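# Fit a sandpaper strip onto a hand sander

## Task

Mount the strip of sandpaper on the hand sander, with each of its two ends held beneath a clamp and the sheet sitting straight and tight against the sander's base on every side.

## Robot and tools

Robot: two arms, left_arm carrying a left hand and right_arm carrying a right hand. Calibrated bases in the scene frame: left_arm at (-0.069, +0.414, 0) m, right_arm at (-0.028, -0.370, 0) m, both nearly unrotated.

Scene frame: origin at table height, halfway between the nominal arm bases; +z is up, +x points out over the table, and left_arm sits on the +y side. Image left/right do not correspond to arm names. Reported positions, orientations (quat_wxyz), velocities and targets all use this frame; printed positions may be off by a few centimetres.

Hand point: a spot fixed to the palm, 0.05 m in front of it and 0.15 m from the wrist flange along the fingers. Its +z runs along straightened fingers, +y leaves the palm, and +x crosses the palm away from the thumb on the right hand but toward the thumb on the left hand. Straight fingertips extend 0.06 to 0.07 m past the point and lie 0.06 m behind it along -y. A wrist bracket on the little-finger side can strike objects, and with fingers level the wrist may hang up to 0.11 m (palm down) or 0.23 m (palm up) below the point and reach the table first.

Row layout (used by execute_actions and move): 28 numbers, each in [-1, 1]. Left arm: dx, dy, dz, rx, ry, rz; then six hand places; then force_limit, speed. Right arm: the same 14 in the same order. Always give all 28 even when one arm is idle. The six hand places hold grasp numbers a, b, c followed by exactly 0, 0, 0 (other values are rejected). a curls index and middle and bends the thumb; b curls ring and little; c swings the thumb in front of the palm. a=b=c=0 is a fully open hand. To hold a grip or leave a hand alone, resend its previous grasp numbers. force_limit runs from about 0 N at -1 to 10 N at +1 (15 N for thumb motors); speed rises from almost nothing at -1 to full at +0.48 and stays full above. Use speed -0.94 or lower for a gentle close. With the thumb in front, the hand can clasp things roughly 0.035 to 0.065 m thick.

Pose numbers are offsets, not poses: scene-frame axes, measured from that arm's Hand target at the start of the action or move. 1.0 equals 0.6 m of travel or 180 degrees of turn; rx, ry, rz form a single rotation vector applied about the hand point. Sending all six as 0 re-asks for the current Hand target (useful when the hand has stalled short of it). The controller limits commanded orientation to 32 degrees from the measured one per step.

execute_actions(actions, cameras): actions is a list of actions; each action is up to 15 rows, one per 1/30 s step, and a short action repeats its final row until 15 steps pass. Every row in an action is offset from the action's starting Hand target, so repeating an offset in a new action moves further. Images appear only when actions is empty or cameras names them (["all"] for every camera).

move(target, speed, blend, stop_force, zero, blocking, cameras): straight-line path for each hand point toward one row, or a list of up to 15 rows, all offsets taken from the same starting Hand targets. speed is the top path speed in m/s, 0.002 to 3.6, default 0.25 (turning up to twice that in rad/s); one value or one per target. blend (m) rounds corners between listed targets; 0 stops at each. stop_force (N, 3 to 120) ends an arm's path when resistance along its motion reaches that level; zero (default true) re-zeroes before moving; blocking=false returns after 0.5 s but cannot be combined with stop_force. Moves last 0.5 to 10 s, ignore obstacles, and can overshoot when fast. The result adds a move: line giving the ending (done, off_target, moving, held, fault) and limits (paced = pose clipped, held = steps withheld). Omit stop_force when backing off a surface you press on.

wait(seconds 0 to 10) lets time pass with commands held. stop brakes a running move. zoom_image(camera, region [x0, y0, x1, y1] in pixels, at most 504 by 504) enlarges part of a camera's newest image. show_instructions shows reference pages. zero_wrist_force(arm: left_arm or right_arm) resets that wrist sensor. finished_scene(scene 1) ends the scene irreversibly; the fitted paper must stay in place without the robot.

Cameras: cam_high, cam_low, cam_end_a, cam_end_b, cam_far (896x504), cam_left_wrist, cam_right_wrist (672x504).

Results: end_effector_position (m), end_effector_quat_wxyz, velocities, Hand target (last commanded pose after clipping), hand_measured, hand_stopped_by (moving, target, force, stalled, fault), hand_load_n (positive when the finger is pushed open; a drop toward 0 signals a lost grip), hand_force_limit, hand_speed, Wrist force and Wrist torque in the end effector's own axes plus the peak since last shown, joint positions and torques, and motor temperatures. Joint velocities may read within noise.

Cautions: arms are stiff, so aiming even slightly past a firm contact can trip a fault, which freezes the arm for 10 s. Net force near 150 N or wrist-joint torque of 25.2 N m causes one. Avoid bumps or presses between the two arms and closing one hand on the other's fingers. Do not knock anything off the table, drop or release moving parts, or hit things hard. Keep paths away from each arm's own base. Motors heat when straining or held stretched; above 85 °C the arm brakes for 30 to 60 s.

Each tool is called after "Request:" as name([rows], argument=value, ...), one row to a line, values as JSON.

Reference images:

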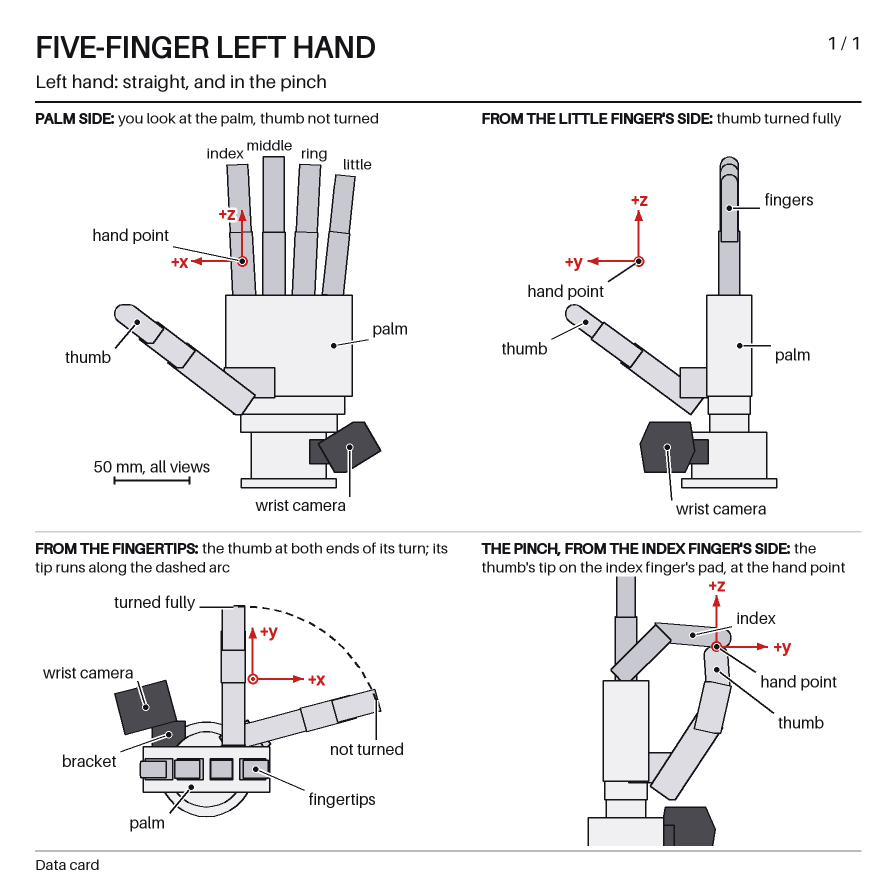

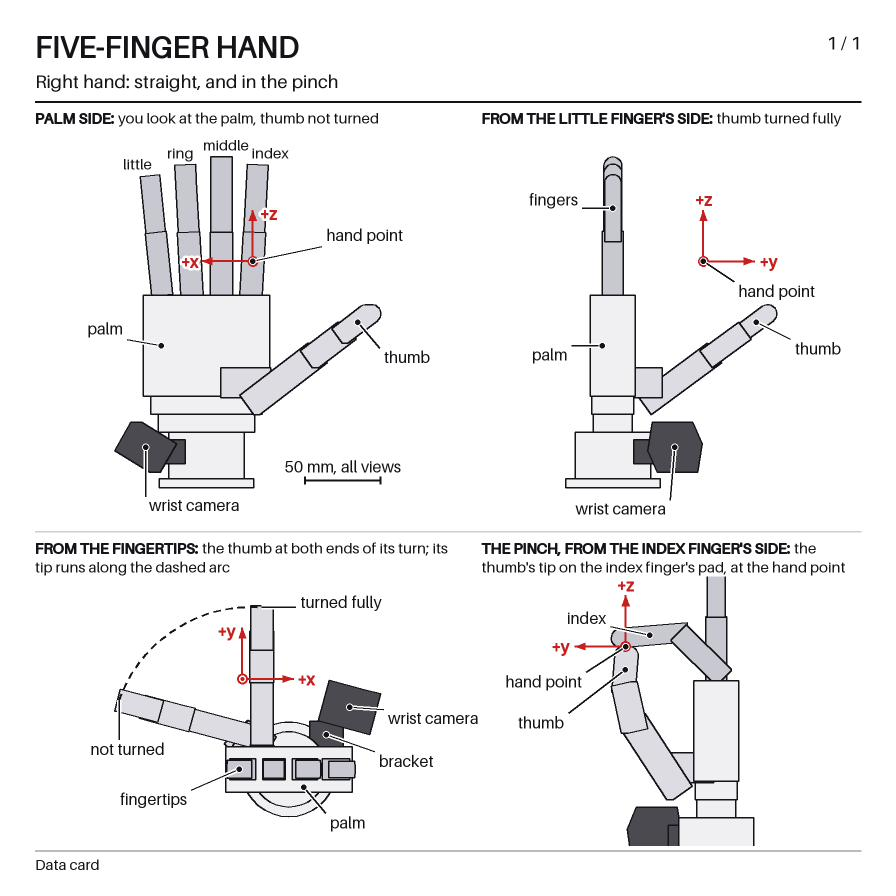

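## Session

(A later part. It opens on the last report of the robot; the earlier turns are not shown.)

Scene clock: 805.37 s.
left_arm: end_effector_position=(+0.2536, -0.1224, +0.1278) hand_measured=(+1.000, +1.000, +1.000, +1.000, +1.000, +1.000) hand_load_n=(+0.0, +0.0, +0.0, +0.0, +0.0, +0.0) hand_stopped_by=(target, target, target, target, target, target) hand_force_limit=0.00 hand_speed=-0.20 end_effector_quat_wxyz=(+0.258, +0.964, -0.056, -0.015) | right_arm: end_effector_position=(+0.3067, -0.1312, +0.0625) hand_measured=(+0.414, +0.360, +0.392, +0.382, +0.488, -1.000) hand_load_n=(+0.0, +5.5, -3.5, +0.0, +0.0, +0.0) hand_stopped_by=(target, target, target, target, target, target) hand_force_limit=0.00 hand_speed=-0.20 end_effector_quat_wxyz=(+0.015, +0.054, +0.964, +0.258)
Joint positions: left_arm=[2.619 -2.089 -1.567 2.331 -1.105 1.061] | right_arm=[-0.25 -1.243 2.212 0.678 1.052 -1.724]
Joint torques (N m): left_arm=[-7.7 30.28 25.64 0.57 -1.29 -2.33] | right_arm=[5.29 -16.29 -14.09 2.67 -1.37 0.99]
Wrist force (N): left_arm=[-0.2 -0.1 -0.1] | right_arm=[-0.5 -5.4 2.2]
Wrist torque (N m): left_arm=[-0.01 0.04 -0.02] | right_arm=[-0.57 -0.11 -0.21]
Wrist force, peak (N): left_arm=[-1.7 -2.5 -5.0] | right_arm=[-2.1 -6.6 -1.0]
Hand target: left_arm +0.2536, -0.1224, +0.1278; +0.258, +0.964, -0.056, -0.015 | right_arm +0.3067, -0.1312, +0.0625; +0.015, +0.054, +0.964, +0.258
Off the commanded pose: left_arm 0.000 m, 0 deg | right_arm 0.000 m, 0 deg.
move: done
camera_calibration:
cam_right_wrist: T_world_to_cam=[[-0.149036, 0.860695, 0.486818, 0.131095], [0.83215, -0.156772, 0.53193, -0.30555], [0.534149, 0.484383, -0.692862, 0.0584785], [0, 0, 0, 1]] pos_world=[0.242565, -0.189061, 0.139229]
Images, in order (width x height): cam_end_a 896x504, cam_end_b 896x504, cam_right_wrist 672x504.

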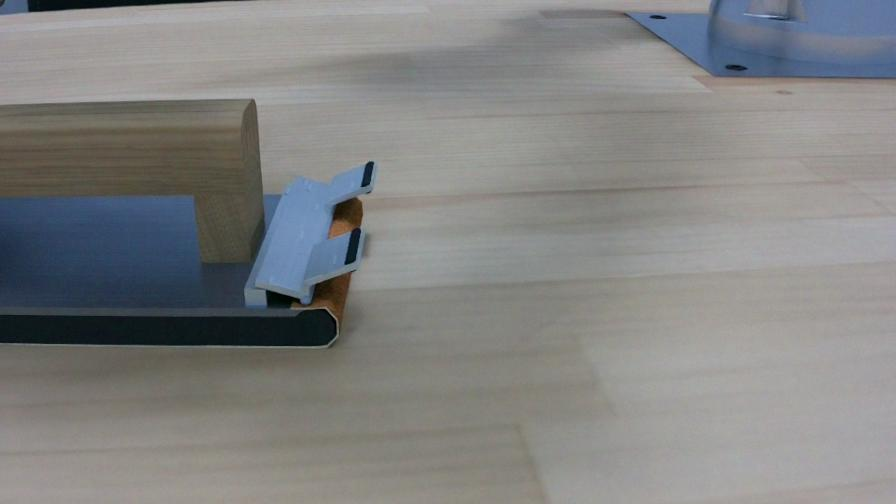

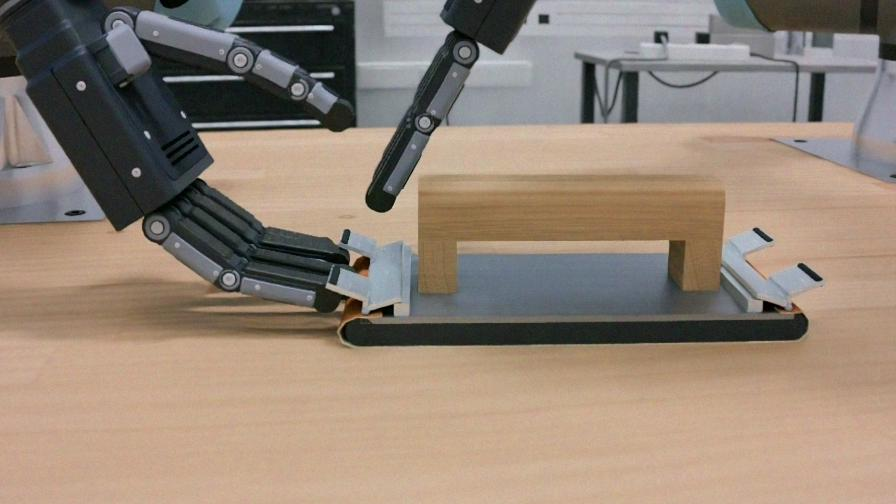

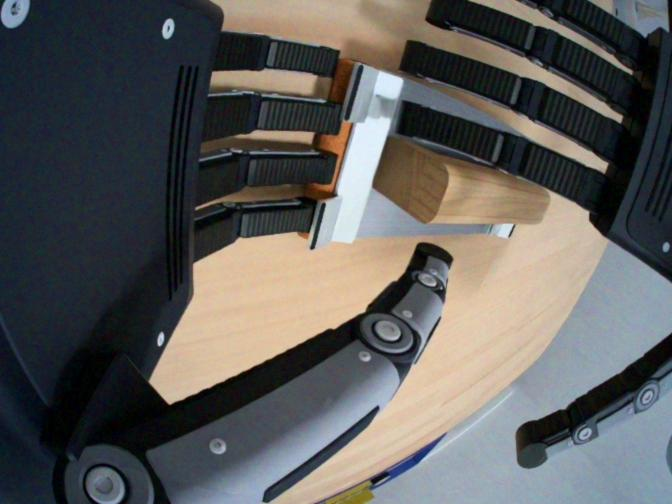

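Request:
move([
  [0.004, 0.033, 0.01, 0,0,0, 0,0,0,0,0,0, 0,-0.2, 0,0,0,0,0,0, 0.34,0.31,1,0,0,0, 0,-0.2],
  [0.006, 0.045, 0.15, 0,0,0, 0,0,0,0,0,0, 0,-0.2, 0,0,0,0,0,0, 0.34,0.31,1,0,0,0, 0,-0.2],
], speed=0.06, blend=0.005, cameras=["cam_end_b", "cam_far", "cam_right_wrist"])

Scene clock: 820.97 s.
left_arm: end_effector_position=(+0.2572, -0.0954, +0.2178) hand_measured=(+1.000, +1.000, +1.000, +1.000, +1.000, +1.000) hand_load_n=(+0.0, +0.0, +0.0, +0.0, +0.0, +0.0) hand_stopped_by=(target, target, target, target, target, target) hand_force_limit=0.00 hand_speed=-0.20 end_effector_quat_wxyz=(+0.258, +0.964, -0.056, -0.015) | right_arm: end_effector_position=(+0.3067, -0.1312, +0.0625) hand_measured=(+0.414, +0.360, +0.392, +0.382, +0.488, -1.000) hand_load_n=(+0.0, +5.5, -3.5, +0.0, +0.0, +0.0) hand_stopped_by=(target, target, target, target, target, target) hand_force_limit=0.00 hand_speed=-0.20 end_effector_quat_wxyz=(+0.015, +0.054, +0.964, +0.258)
Joint positions: left_arm=[2.676 -1.967 -1.509 2.123 -1.092 1.122] | right_arm=[-0.25 -1.243 2.212 0.678 1.052 -1.724]
Joint torques (N m): left_arm=[9.29 48.39 27.73 -4.95 2.43 2.87] | right_arm=[-4.19 -33.82 -3.17 3.43 -3.08 0.68]
Wrist force (N): left_arm=[-0.2 -0.3 -0.2] | right_arm=[-0.7 -5.4 1.9]
Wrist torque (N m): left_arm=[-0.03 0.03 -0.13] | right_arm=[-0.55 -0.07 -0.22]
Wrist force, peak (N): left_arm=[-0.2 -0.5 -0.3] | right_arm=[-1.0 -5.6 2.6]
Hand target: left_arm +0.2572, -0.0954, +0.2178; +0.258, +0.964, -0.056, -0.015 | right_arm +0.3067, -0.1312, +0.0625; +0.015, +0.054, +0.964, +0.258
Off the commanded pose: left_arm 0.000 m, 0 deg | right_arm 0.000 m, 0 deg.
move: done
camera_calibration:
cam_right_wrist: T_world_to_cam=[[-0.149036, 0.860695, 0.486818, 0.131095], [0.83215, -0.156772, 0.53193, -0.30555], [0.534149, 0.484383, -0.692862, 0.0584785], [0, 0, 0, 1]] pos_world=[0.242565, -0.189061, 0.139229]
Images, in order (width x height): cam_end_b 896x504, cam_far 896x504, cam_right_wrist 672x504.

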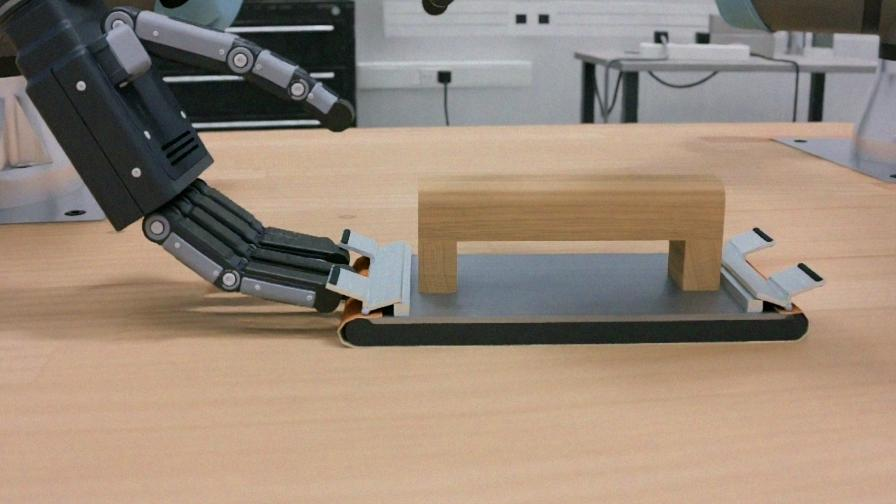

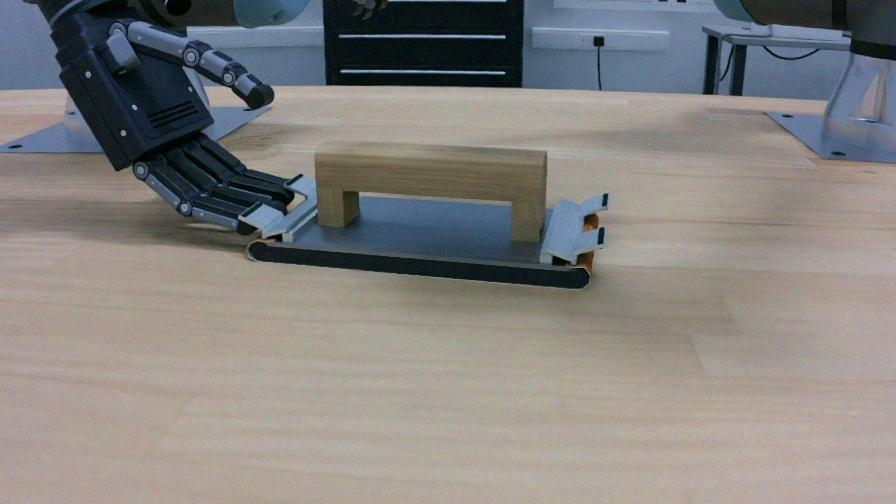

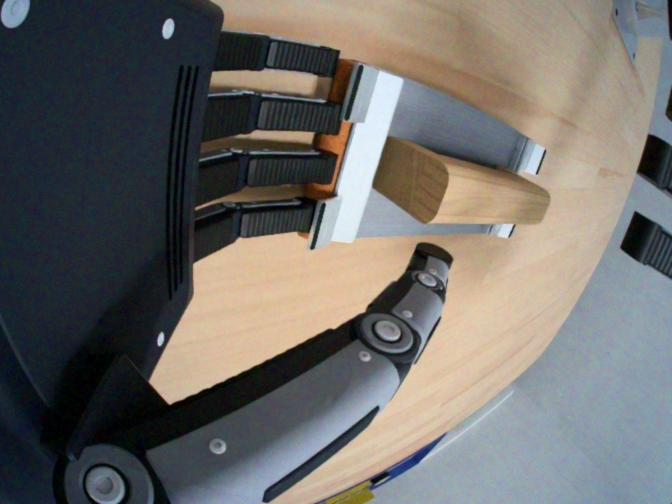

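Request:
zoom_image(camera="cam_end_b", region=[280, 210, 480, 370])

Request:
zoom_image(camera="cam_right_wrist", region=[190, 20, 560, 270])

Request:
zoom_image(camera="cam_far", region=[220, 140, 620, 310])

Scaled by 2.520 from the camera's 896x504 image, which has a finer 1280x720 frame.

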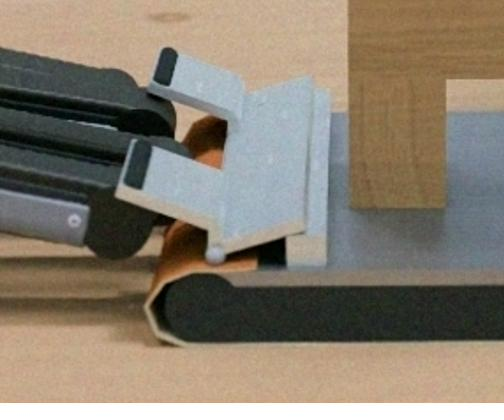

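Scaled by 1.362 from the camera's 672x504 image, which has a finer 960x720 frame.

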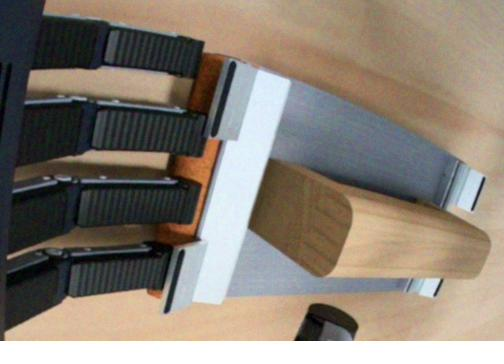

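Scaled by 1.260 from the camera's 896x504 image, which has a finer 1280x720 frame.

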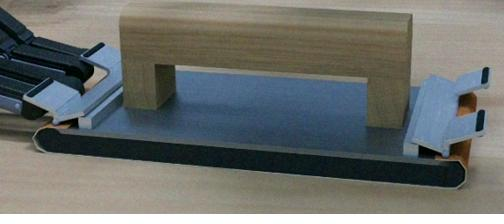

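Request:
move(target=[0,0,0,0,0,0, 0,0,0,0,0,0, 0,-0.2, -0.0055,-0.045,-0.001,0,0,0, 0.34,0.31,1,0,0,0, 0,-0.2], speed=0.03, cameras=["cam_end_b", "cam_far", "cam_right_wrist", "cam_end_a", "cam_low"])

Request:
zoom_image(camera="cam_end_b", region=[280, 210, 480, 370])

Request:
zoom_image(camera="cam_right_wrist", region=[190, 20, 560, 270])

Request:
zoom_image(camera="cam_end_b", region=[680, 210, 840, 370])

Scene clock: 829.83 s.
left_arm: end_effector_position=(+0.2572, -0.0954, +0.2178) hand_measured=(+1.000, +1.000, +1.000, +1.000, +1.000, +1.000) hand_load_n=(+0.0, +0.0, +0.0, +0.0, +0.0, +0.0) hand_stopped_by=(target, target, target, target, target, target) hand_force_limit=0.00 hand_speed=-0.20 end_effector_quat_wxyz=(+0.258, +0.964, -0.056, -0.015) | right_arm: end_effector_position=(+0.3035, -0.1581, +0.0619) hand_measured=(+0.414, +0.360, +0.392, +0.382, +0.488, -1.000) hand_load_n=(+0.0, +0.0, +0.0, +0.5, +0.0, +0.0) hand_stopped_by=(target, target, target, target, target, target) hand_force_limit=0.00 hand_speed=-0.20 end_effector_quat_wxyz=(+0.015, +0.054, +0.964, +0.258)
Joint positions: left_arm=[2.676 -1.967 -1.509 2.123 -1.092 1.122] | right_arm=[-0.355 -1.243 2.242 0.707 1.063 -1.844]
Joint torques (N m): left_arm=[9.25 47.9 27.15 -4.91 2.36 2.91] | right_arm=[-10.58 -10.73 -0.32 3.67 1.87 -1.51]
Wrist force (N): left_arm=[-0.2 0.1 -0.2] | right_arm=[-0.4 -4.5 1.9]
Wrist torque (N m): left_arm=[0.03 0.03 -0.14] | right_arm=[-0.60 -0.03 0.02]
Wrist force, peak (N): left_arm=[-0.8 -0.2 -0.2] | right_arm=[-0.6 -5.7 2.7]
Hand target: left_arm +0.2572, -0.0954, +0.2178; +0.258, +0.964, -0.056, -0.015 | right_arm +0.3034, -0.1582, +0.0619; +0.015, +0.054, +0.964, +0.258
Off the commanded pose: left_arm 0.000 m, 0 deg | right_arm 0.000 m, 0 deg.
move: done
camera_calibration:
cam_right_wrist: T_world_to_cam=[[-0.14901, 0.860721, 0.486781, 0.154053], [0.832069, -0.156843, 0.532036, -0.306712], [0.534283, 0.484313, -0.692808, 0.072801], [0, 0, 0, 1]] pos_world=[0.239265, -0.215961, 0.138629]
Images, in order (width x height): cam_low 896x504, cam_end_a 896x504, cam_end_b 896x504, cam_far 896x504, cam_right_wrist 672x504.

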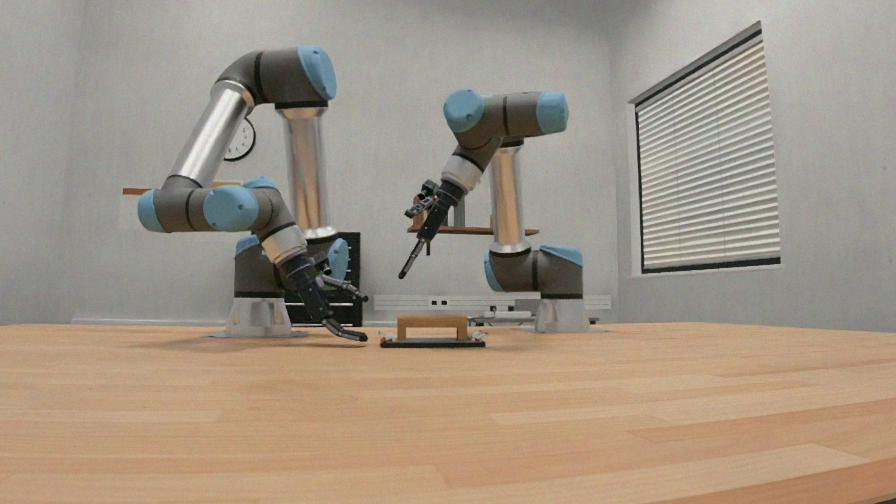

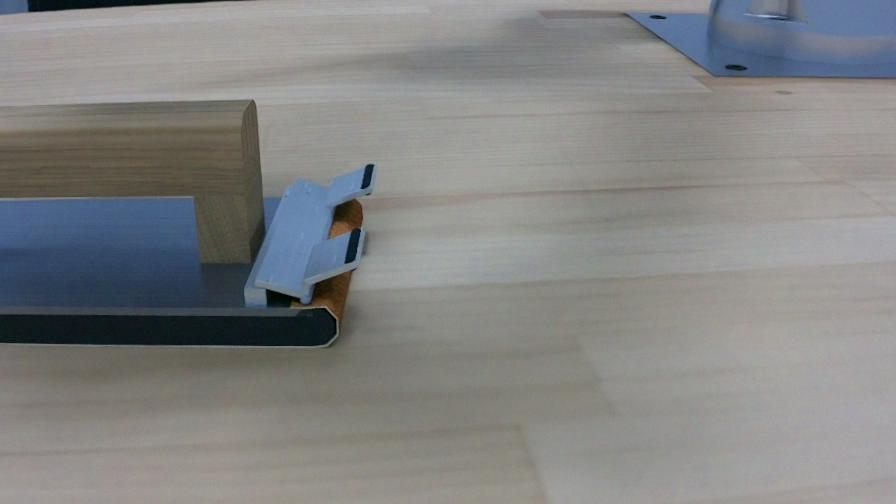

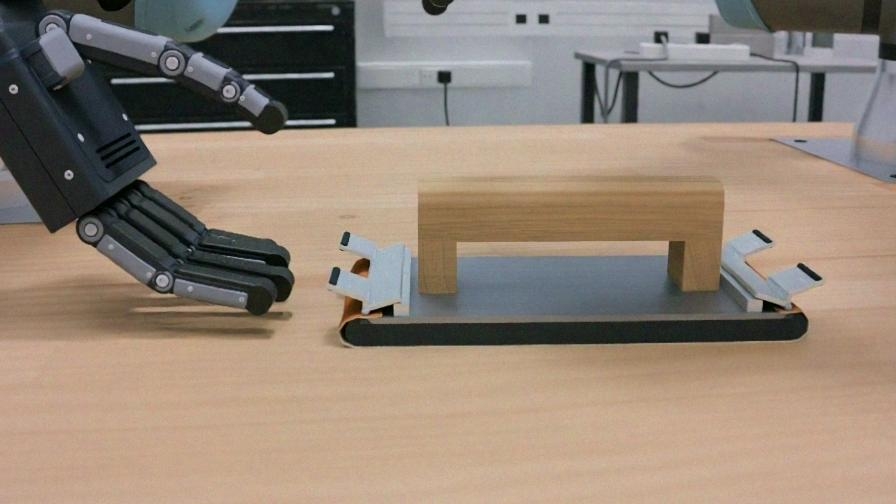

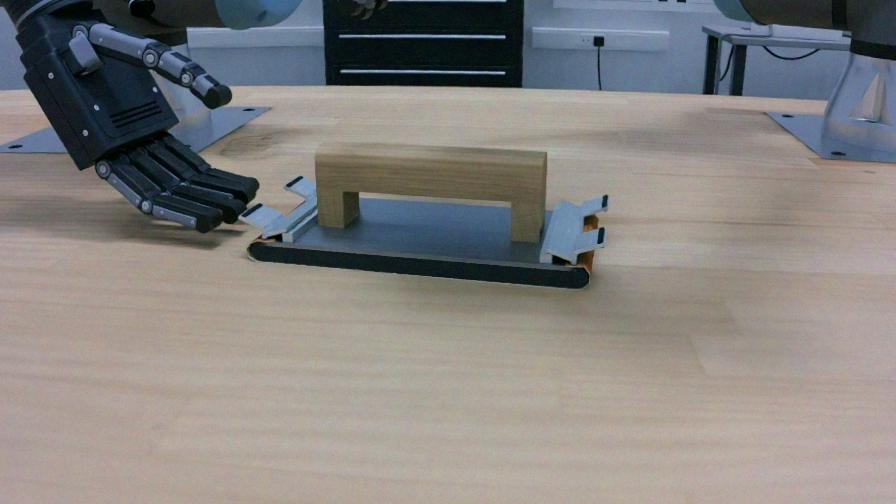

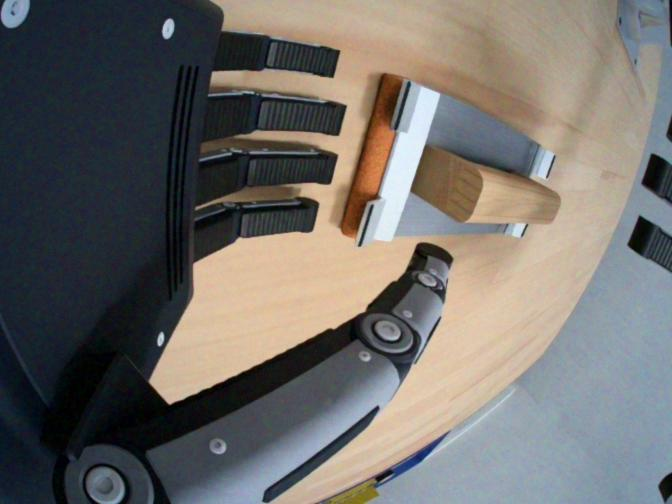

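Scaled by 2.520 from the camera's 896x504 image, which has a finer 1280x720 frame.

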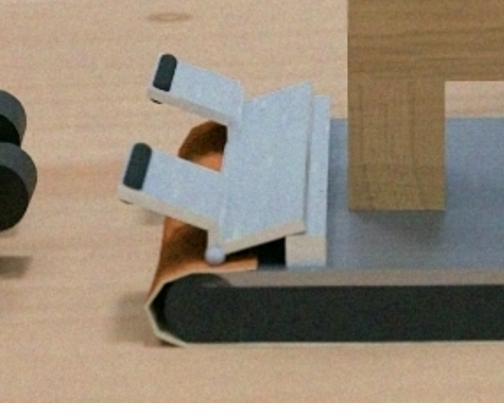

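Scaled by 1.362 from the camera's 672x504 image, which has a finer 960x720 frame.

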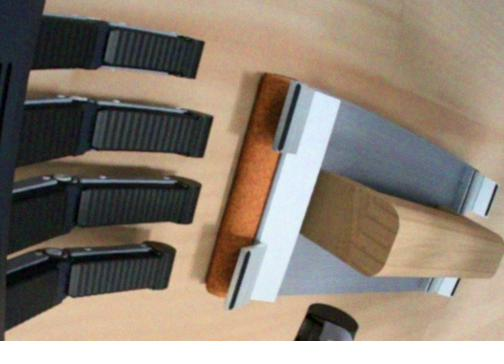

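Scaled by 3.150 from the camera's 896x504 image, which has a finer 1280x720 frame.

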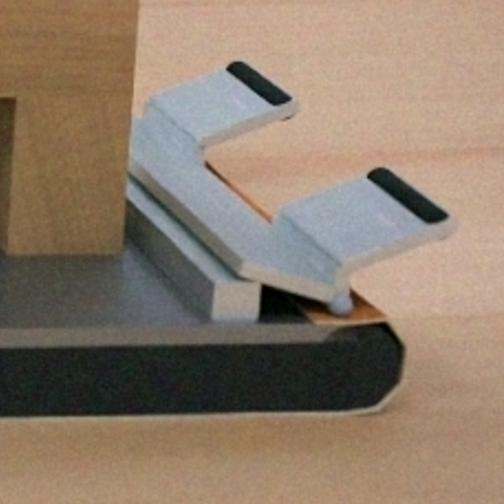

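Request:
move(target=[0,0,0,0,0,0, 0,0,0,0,0,0, 0,-0.2, 0.0031,0.025,-0.0082,0,0,0, 0.34,0.31,1,0,0,0, 0,-0.2], speed=0.04, stop_force=4, cameras=["cam_end_b", "cam_right_wrist"])

Request:
zoom_image(camera="cam_end_b", region=[260, 210, 460, 370])

Scene clock: 845.47 s.
left_arm: end_effector_position=(+0.2572, -0.0954, +0.2178) hand_measured=(+1.000, +1.000, +1.000, +1.000, +1.000, +1.000) hand_load_n=(+0.5, +0.0, +0.0, +0.0, +0.0, +0.0) hand_stopped_by=(target, target, target, target, target, target) hand_force_limit=0.00 hand_speed=-0.20 end_effector_quat_wxyz=(+0.258, +0.964, -0.056, -0.015) | right_arm: end_effector_position=(+0.3053, -0.1432, +0.0570) hand_measured=(+0.414, +0.360, +0.392, +0.382, +0.488, -1.000) hand_load_n=(+0.0, +0.0, +0.0, +0.0, +0.0, +0.0) hand_stopped_by=(target, target, target, target, target, target) hand_force_limit=0.00 hand_speed=-0.20 end_effector_quat_wxyz=(+0.015, +0.054, +0.964, +0.258)
Joint positions: left_arm=[2.676 -1.967 -1.509 2.123 -1.092 1.122] | right_arm=[-0.296 -1.23 2.229 0.674 1.056 -1.777]
Joint torques (N m): left_arm=[8.78 46.74 27.06 -4.87 2.35 2.8] | right_arm=[10.09 -11.07 -18.1 0.59 -3.78 1.24]
Wrist force (N): left_arm=[-0.1 -0.1 -0.4] | right_arm=[-0.6 -3.8 2.2]
Wrist torque (N m): left_arm=[0.00 0.01 -0.13] | right_arm=[-0.50 -0.01 -0.15]
Wrist force, peak (N): left_arm=[-0.2 -0.3 -0.7] | right_arm=[-0.2 -4.5 2.2]
Hand target: left_arm +0.2572, -0.0954, +0.2178; +0.258, +0.964, -0.056, -0.015 | right_arm +0.3053, -0.1432, +0.0570; +0.015, +0.054, +0.964, +0.258
Off the commanded pose: left_arm 0.000 m, 0 deg | right_arm 0.000 m, 0 deg.
move: done
camera_calibration:
cam_right_wrist: T_world_to_cam=[[-0.148996, 0.860688, 0.486843, 0.143927], [0.832157, -0.156814, 0.531907, -0.303295], [0.53415, 0.484382, -0.692863, 0.0611586], [0, 0, 0, 1]] pos_world=[0.241165, -0.201061, 0.133629]
Images, in order (width x height): cam_end_b 896x504, cam_right_wrist 672x504.

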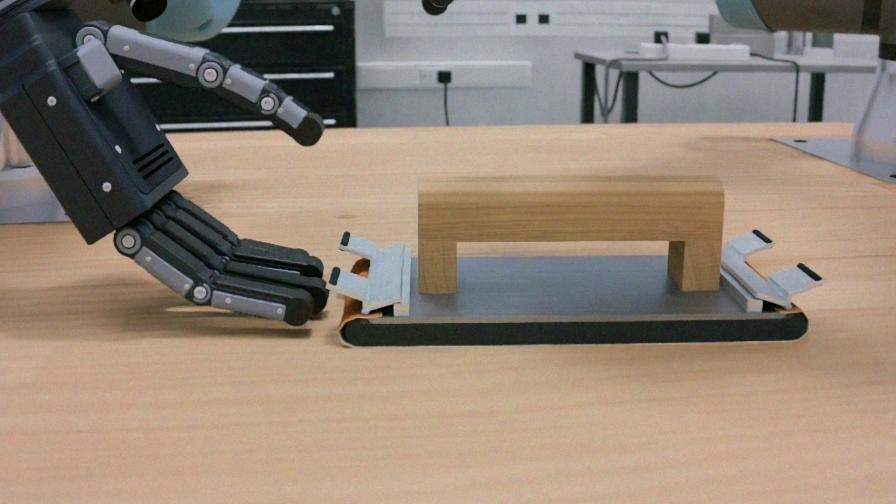

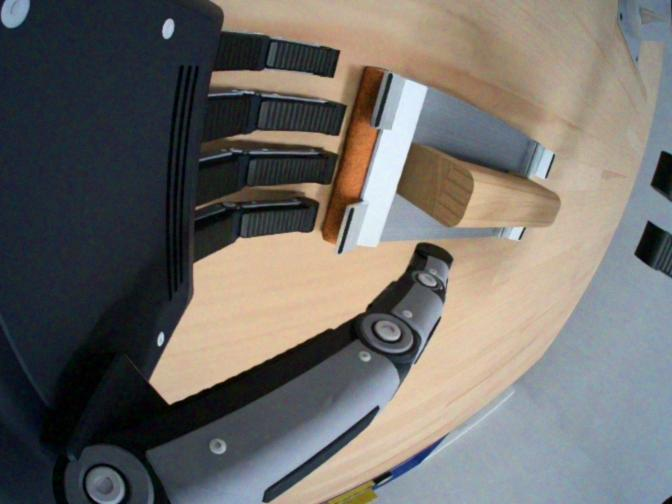

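Scaled by 2.520 from the camera's 896x504 image, which has a finer 1280x720 frame.

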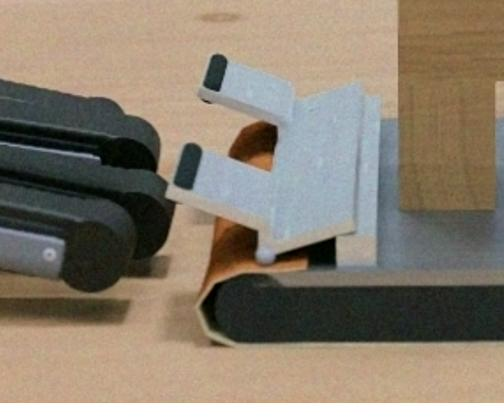

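Request:
move(target=[0,0,0,0,0,0, 0,0,0,0,0,0, 0,-0.2, 0,0,-0.002,0,0,0, 0.34,0.31,1,0,0,0, 0,-0.2], speed=0.02, stop_force=3)

Request:
move(target=[0,0,0,0,0,0, 0,0,0,0,0,0, 0,-0.2, 0.0031,0.025,0,0,0,0, 0.34,0.31,1,0,0,0, 0,-0.2], speed=0.01, stop_force=4, cameras=["cam_end_b", "cam_right_wrist"])

Request:
zoom_image(camera="cam_end_b", region=[280, 210, 480, 370])

Scene clock: 850.90 s.
left_arm: end_effector_position=(+0.2572, -0.0954, +0.2178) hand_measured=(+1.000, +1.000, +1.000, +1.000, +1.000, +1.000) hand_load_n=(+0.0, +0.0, +0.0, +0.0, +0.0, +0.0) hand_stopped_by=(target, target, target, target, target, target) hand_force_limit=0.00 hand_speed=-0.20 end_effector_quat_wxyz=(+0.258, +0.964, -0.056, -0.015) | right_arm: end_effector_position=(+0.3053, -0.1432, +0.0558) hand_measured=(+0.414, +0.360, +0.392, +0.382, +0.488, -1.000) hand_load_n=(+0.0, +0.0, +0.5, +0.0, +0.0, +0.0) hand_stopped_by=(target, target, target, target, target, target) hand_force_limit=0.00 hand_speed=-0.20 end_effector_quat_wxyz=(+0.015, +0.054, +0.964, +0.258)
Joint positions: left_arm=[2.676 -1.967 -1.509 2.123 -1.092 1.122] | right_arm=[-0.296 -1.227 2.229 0.671 1.056 -1.777]
Joint torques (N m): left_arm=[9.02 45.18 26.64 -4.87 2.19 2.8] | right_arm=[10.46 -11.81 0.54 0.65 -3.62 1.41]
Wrist force (N): left_arm=[-0.1 -0.2 -0.1] | right_arm=[-0.4 -4.3 2.3]
Wrist torque (N m): left_arm=[-0.03 0.02 -0.13] | right_arm=[-0.57 -0.05 -0.15]
Wrist force, peak (N): left_arm=[-0.5 -0.3 -0.4] | right_arm=[-0.4 -4.7 2.3]
Hand target: left_arm +0.2572, -0.0954, +0.2178; +0.258, +0.964, -0.056, -0.015 | right_arm +0.3053, -0.1432, +0.0558; +0.015, +0.054, +0.964, +0.258
Off the commanded pose: left_arm 0.000 m, 0 deg | right_arm 0.000 m, 0 deg.
move: done

Scene clock: 853.17 s.
left_arm: end_effector_position=(+0.2572, -0.0954, +0.2178) hand_measured=(+1.000, +1.000, +1.000, +1.000, +1.000, +1.000) hand_load_n=(+0.0, +0.0, +0.0, +0.0, +0.0, +0.0) hand_stopped_by=(target, target, target, target, target, target) hand_force_limit=0.00 hand_speed=-0.20 end_effector_quat_wxyz=(+0.258, +0.964, -0.056, -0.015) | right_arm: end_effector_position=(+0.3072, -0.1282, +0.0558) hand_measured=(+0.414, +0.360, +0.392, +0.382, +0.488, -1.000) hand_load_n=(+0.0, +0.0, +1.0, +0.0, +0.0, +0.0) hand_stopped_by=(target, target, target, target, target, target) hand_force_limit=0.00 hand_speed=-0.20 end_effector_quat_wxyz=(+0.015, +0.054, +0.964, +0.258)
Joint positions: left_arm=[2.676 -1.967 -1.509 2.123 -1.092 1.122] | right_arm=[-0.238 -1.226 2.212 0.654 1.051 -1.71]
Joint torques (N m): left_arm=[8.87 44.4 26.69 -4.83 2.05 2.78] | right_arm=[10.38 -11.46 -18.32 0.55 -4.11 1.28]
Wrist force (N): left_arm=[-0.2 0.1 -0.3] | right_arm=[-0.6 -6.3 1.3]
Wrist torque (N m): left_arm=[0.05 0.03 -0.14] | right_arm=[-0.54 0.01 -0.20]
Wrist force, peak (N): left_arm=[-0.1 -0.2 -0.8] | right_arm=[-0.6 -6.7 1.5]
Hand target: left_arm +0.2572, -0.0954, +0.2178; +0.258, +0.964, -0.056, -0.015 | right_arm +0.3072, -0.1282, +0.0558; +0.015, +0.054, +0.964, +0.258
Off the commanded pose: left_arm 0.000 m, 0 deg | right_arm 0.000 m, 0 deg.
move: done
camera_calibration:
cam_right_wrist: T_world_to_cam=[[-0.148996, 0.860688, 0.486843, 0.131884], [0.832157, -0.156814, 0.531907, -0.301885], [0.53415, 0.484382, -0.692863, 0.0520465], [0, 0, 0, 1]] pos_world=[0.243065, -0.186061, 0.132429]
Images, in order (width x height): cam_end_b 896x504, cam_right_wrist 672x504.

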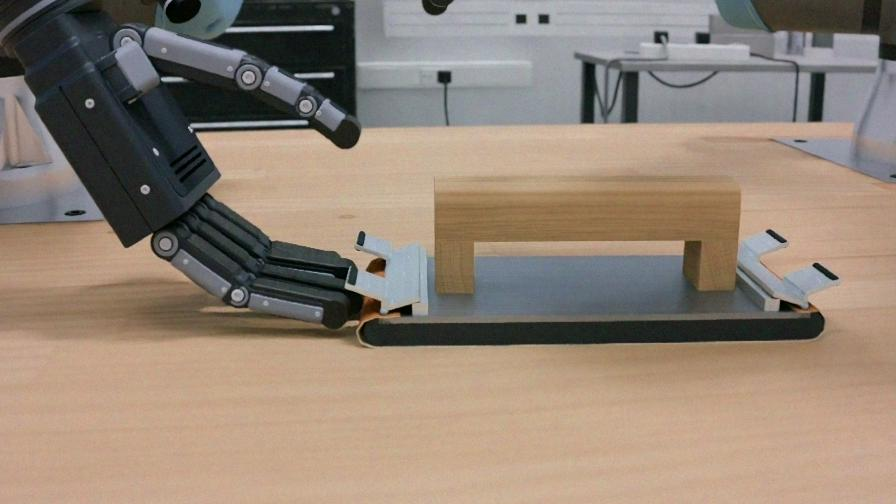

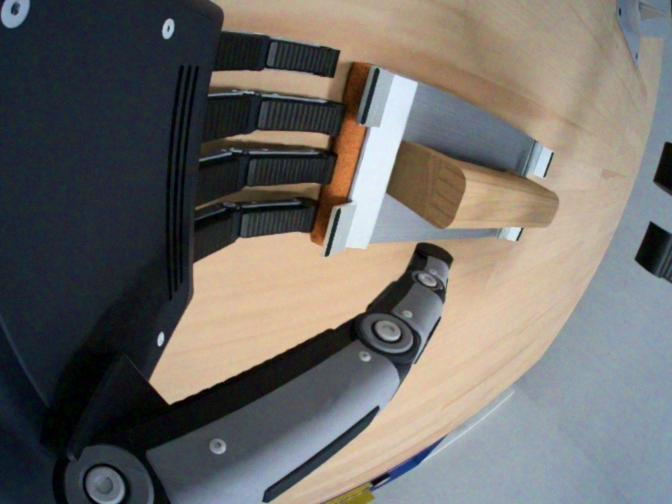

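Scaled by 2.520 from the camera's 896x504 image, which has a finer 1280x720 frame.

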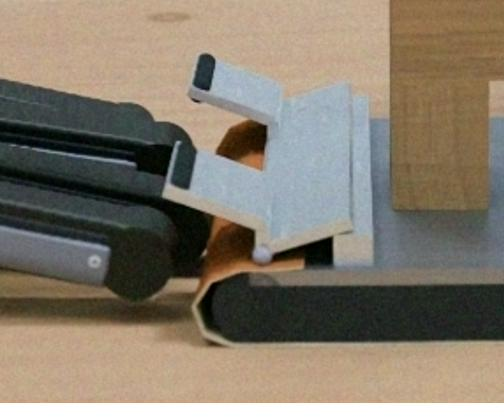

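Request:
move([
  [0.095,0.2562,0,0,0,0, 0,0,0,0,0,0, 0,-0.2, 0,0,0,0,0,0, 0.34,0.31,1,0,0,0, 0,-0.2],
  [0.095,0.2562,-0.1508,0,0,0, 0,0,0,0,0,0, 0,-0.2, 0,0,0,0,0,0, 0.34,0.31,1,0,0,0, 0,-0.2],
], speed=0.12, blend=0.02, cameras=["cam_end_a", "cam_end_b", "cam_far", "cam_high"])

Scene clock: 884.63 s.
left_arm: end_effector_position=(+0.3142, +0.0584, +0.1274) hand_measured=(+1.000, +1.000, +1.000, +1.000, +1.000, +1.000) hand_load_n=(+0.5, +0.0, +0.0, +0.0, +0.0, +0.0) hand_stopped_by=(target, target, target, target, target, target) hand_force_limit=0.00 hand_speed=-0.20 end_effector_quat_wxyz=(+0.258, +0.964, -0.056, -0.015) | right_arm: end_effector_position=(+0.3072, -0.1282, +0.0558) hand_measured=(+0.414, +0.360, +0.392, +0.382, +0.488, -1.000) hand_load_n=(+0.0, +0.5, +1.0, +0.0, +0.0, +0.0) hand_stopped_by=(target, target, target, target, target, target) hand_force_limit=0.00 hand_speed=-0.20 end_effector_quat_wxyz=(+0.015, +0.054, +0.964, +0.258)
Joint positions: left_arm=[3.074 -1.999 -1.786 2.212 -1.048 1.575] | right_arm=[-0.238 -1.226 2.212 0.654 1.051 -1.71]
Joint torques (N m): left_arm=[-7.21 24.73 3.44 0.12 2.5 -2.44] | right_arm=[11.11 -11.19 -17.42 0.56 -4.1 1.24]
Wrist force (N): left_arm=[-0.5 -0.2 -0.6] | right_arm=[-0.7 -6.0 1.1]
Wrist torque (N m): left_arm=[-0.02 0.07 -0.08] | right_arm=[-0.51 0.02 -0.20]
Wrist force, peak (N): left_arm=[-0.5 -0.3 -0.8] | right_arm=[-0.9 -6.7 1.6]
Hand target: left_arm +0.3142, +0.0584, +0.1273; +0.258, +0.964, -0.056, -0.015 | right_arm +0.3072, -0.1282, +0.0558; +0.015, +0.054, +0.964, +0.258
Off the commanded pose: left_arm 0.000 m, 0 deg | right_arm 0.000 m, 0 deg.
move: done
Images, in order (width x height): cam_high 896x504, cam_end_a 896x504, cam_end_b 896x504, cam_far 896x504.

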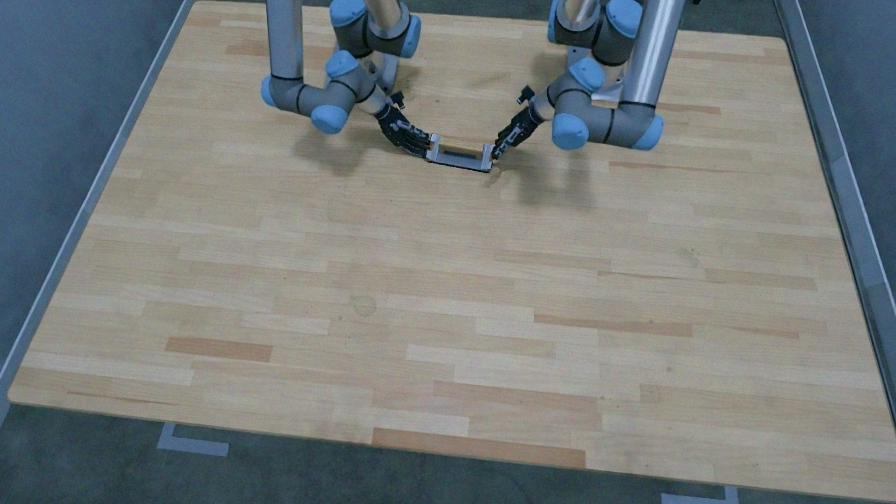

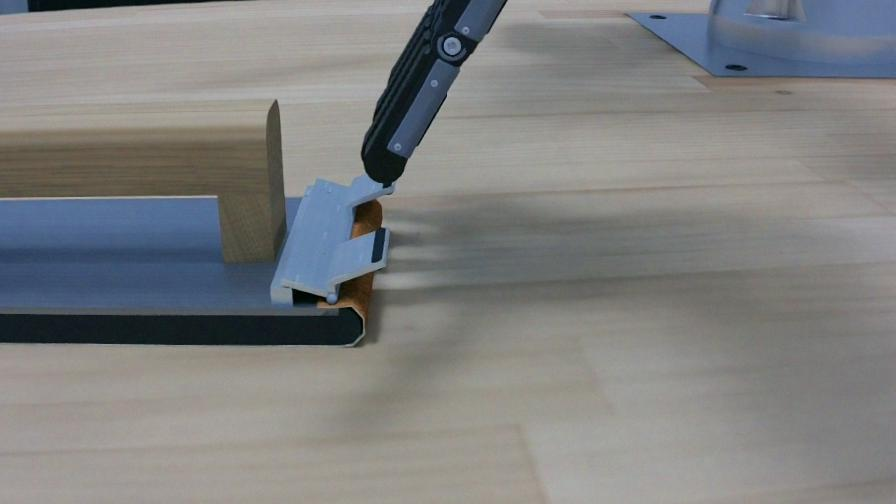

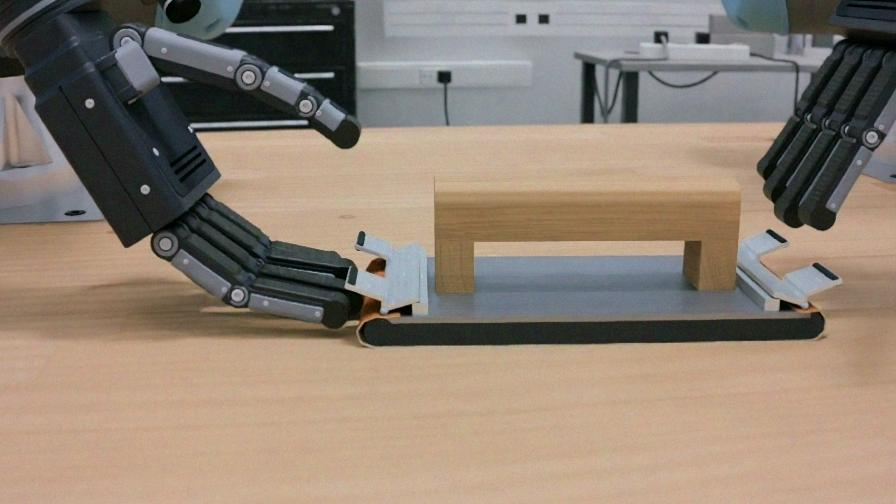

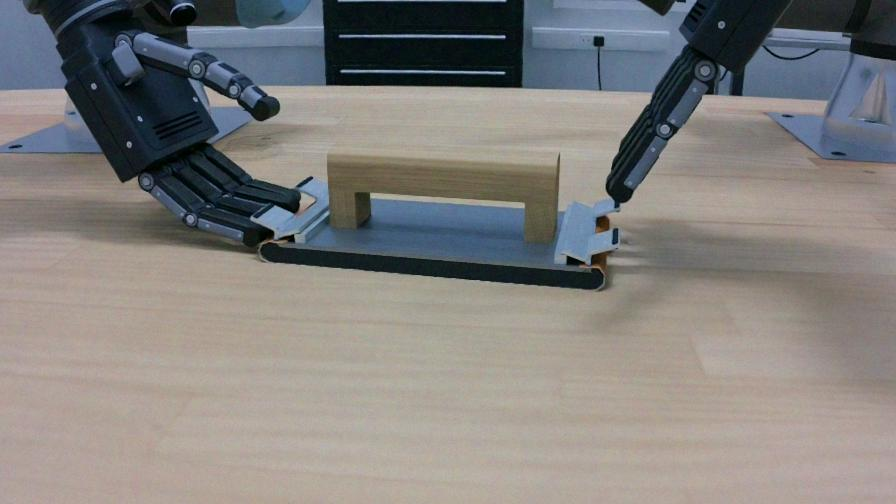

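Request:
move(target=[-0.0071,-0.0579,0.003,0,0,0, 0,0,0,0,0,0, 0,-0.2, 0,0,0,0,0,0, 0.34,0.31,1,0,0,0, 0,-0.2], speed=0.02, stop_force=3, cameras=["cam_end_a", "cam_end_b", "cam_left_wrist"])

Scene clock: 892.47 s.
left_arm: end_effector_position=(+0.3108, +0.0305, +0.1288) hand_measured=(+1.000, +1.000, +1.000, +1.000, +1.000, +1.000) hand_load_n=(+0.0, +0.5, +0.0, +0.0, +0.0, +0.0) hand_stopped_by=(target, target, target, target, target, target) hand_force_limit=0.00 hand_speed=-0.20 end_effector_quat_wxyz=(+0.258, +0.964, -0.056, -0.015) | right_arm: end_effector_position=(+0.3072, -0.1282, +0.0558) hand_measured=(+0.414, +0.360, +0.392, +0.382, +0.488, -1.000) hand_load_n=(+0.0, +0.0, +4.0, +0.0, +0.0, +0.0) hand_stopped_by=(target, target, target, target, target, target) hand_force_limit=0.00 hand_speed=-0.20 end_effector_quat_wxyz=(+0.015, +0.054, +0.964, +0.258)
Joint positions: left_arm=[3.003 -2.011 -1.75 2.229 -1.049 1.493] | right_arm=[-0.238 -1.226 2.212 0.654 1.051 -1.71]
Joint torques (N m): left_arm=[8.11 47.15 4 -5.01 3.21 2.85] | right_arm=[11.06 -11.94 -16.35 2.79 -4.15 0.96]
Wrist force (N): left_arm=[-0.6 -2.9 -1.6] | right_arm=[-0.7 -9.1 1.0]
Wrist torque (N m): left_arm=[0.04 -0.01 -0.08] | right_arm=[-0.54 -0.02 -0.27]
Wrist force, peak (N): left_arm=[-1.0 -7.6 -4.1] | right_arm=[-1.0 -13.0 -0.7]
Hand target: left_arm +0.3108, +0.0305, +0.1288; +0.258, +0.964, -0.056, -0.015 (not the last commanded pose) | right_arm +0.3072, -0.1282, +0.0558; +0.015, +0.054, +0.964, +0.258
Off the commanded pose: left_arm 0.007 m, 0 deg | right_arm 0.000 m, 0 deg.
move: contact (left_arm)
camera_calibration:
cam_left_wrist: T_world_to_cam=[[0.368034, 0.776641, -0.511253, -0.0669063], [0.817295, -0.00801893, 0.576163, -0.336215], [0.443372, -0.629892, -0.637696, 0.0763463], [0, 0, 0, 1]] pos_world=[0.265561, 0.0973561, 0.208194]
Images, in order (width x height): cam_end_a 896x504, cam_end_b 896x504, cam_left_wrist 672x504.

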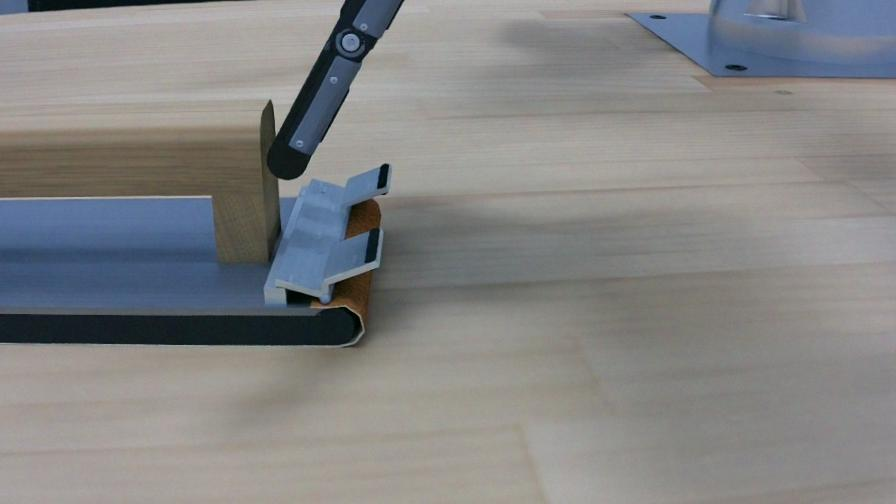

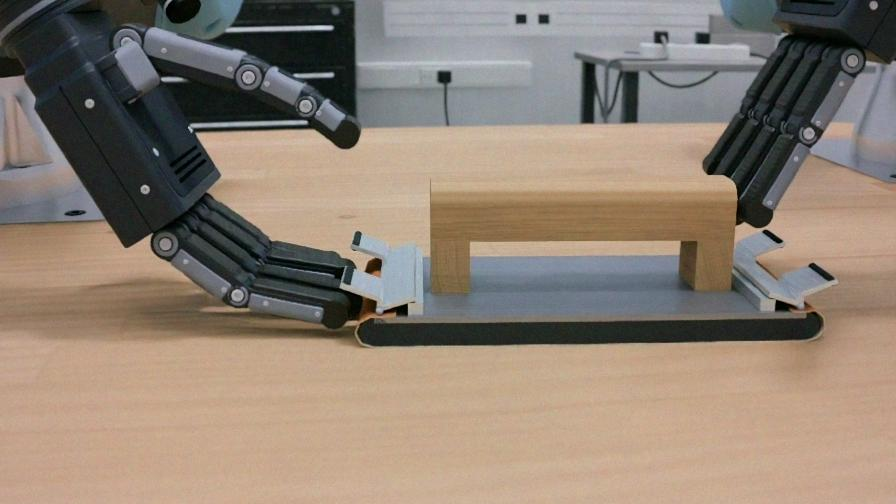

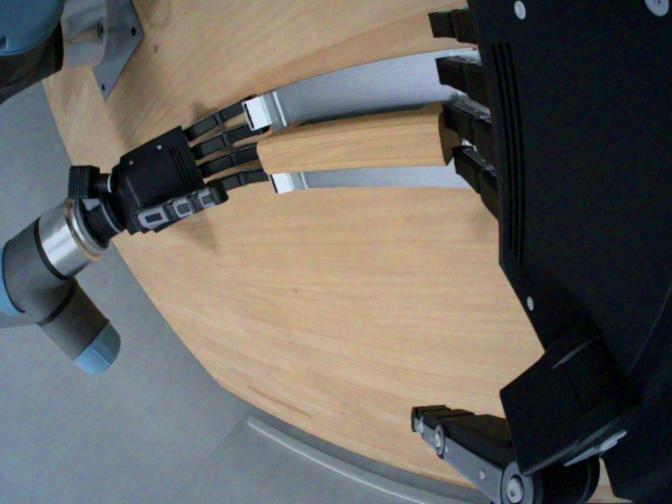

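Request:
zoom_image(camera="cam_end_b", region=[280, 210, 480, 370])

Request:
zoom_image(camera="cam_left_wrist", region=[200, 40, 520, 260])

Scaled by 2.520 from the camera's 896x504 image, which has a finer 1280x720 frame.

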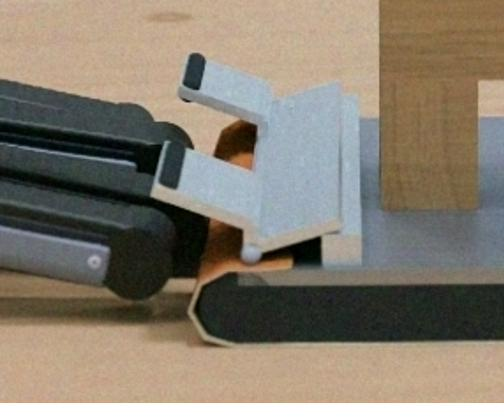

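Scaled by 1.575 from the camera's 672x504 image, which has a finer 960x720 frame.

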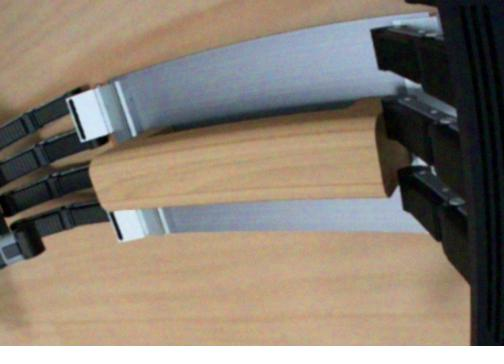

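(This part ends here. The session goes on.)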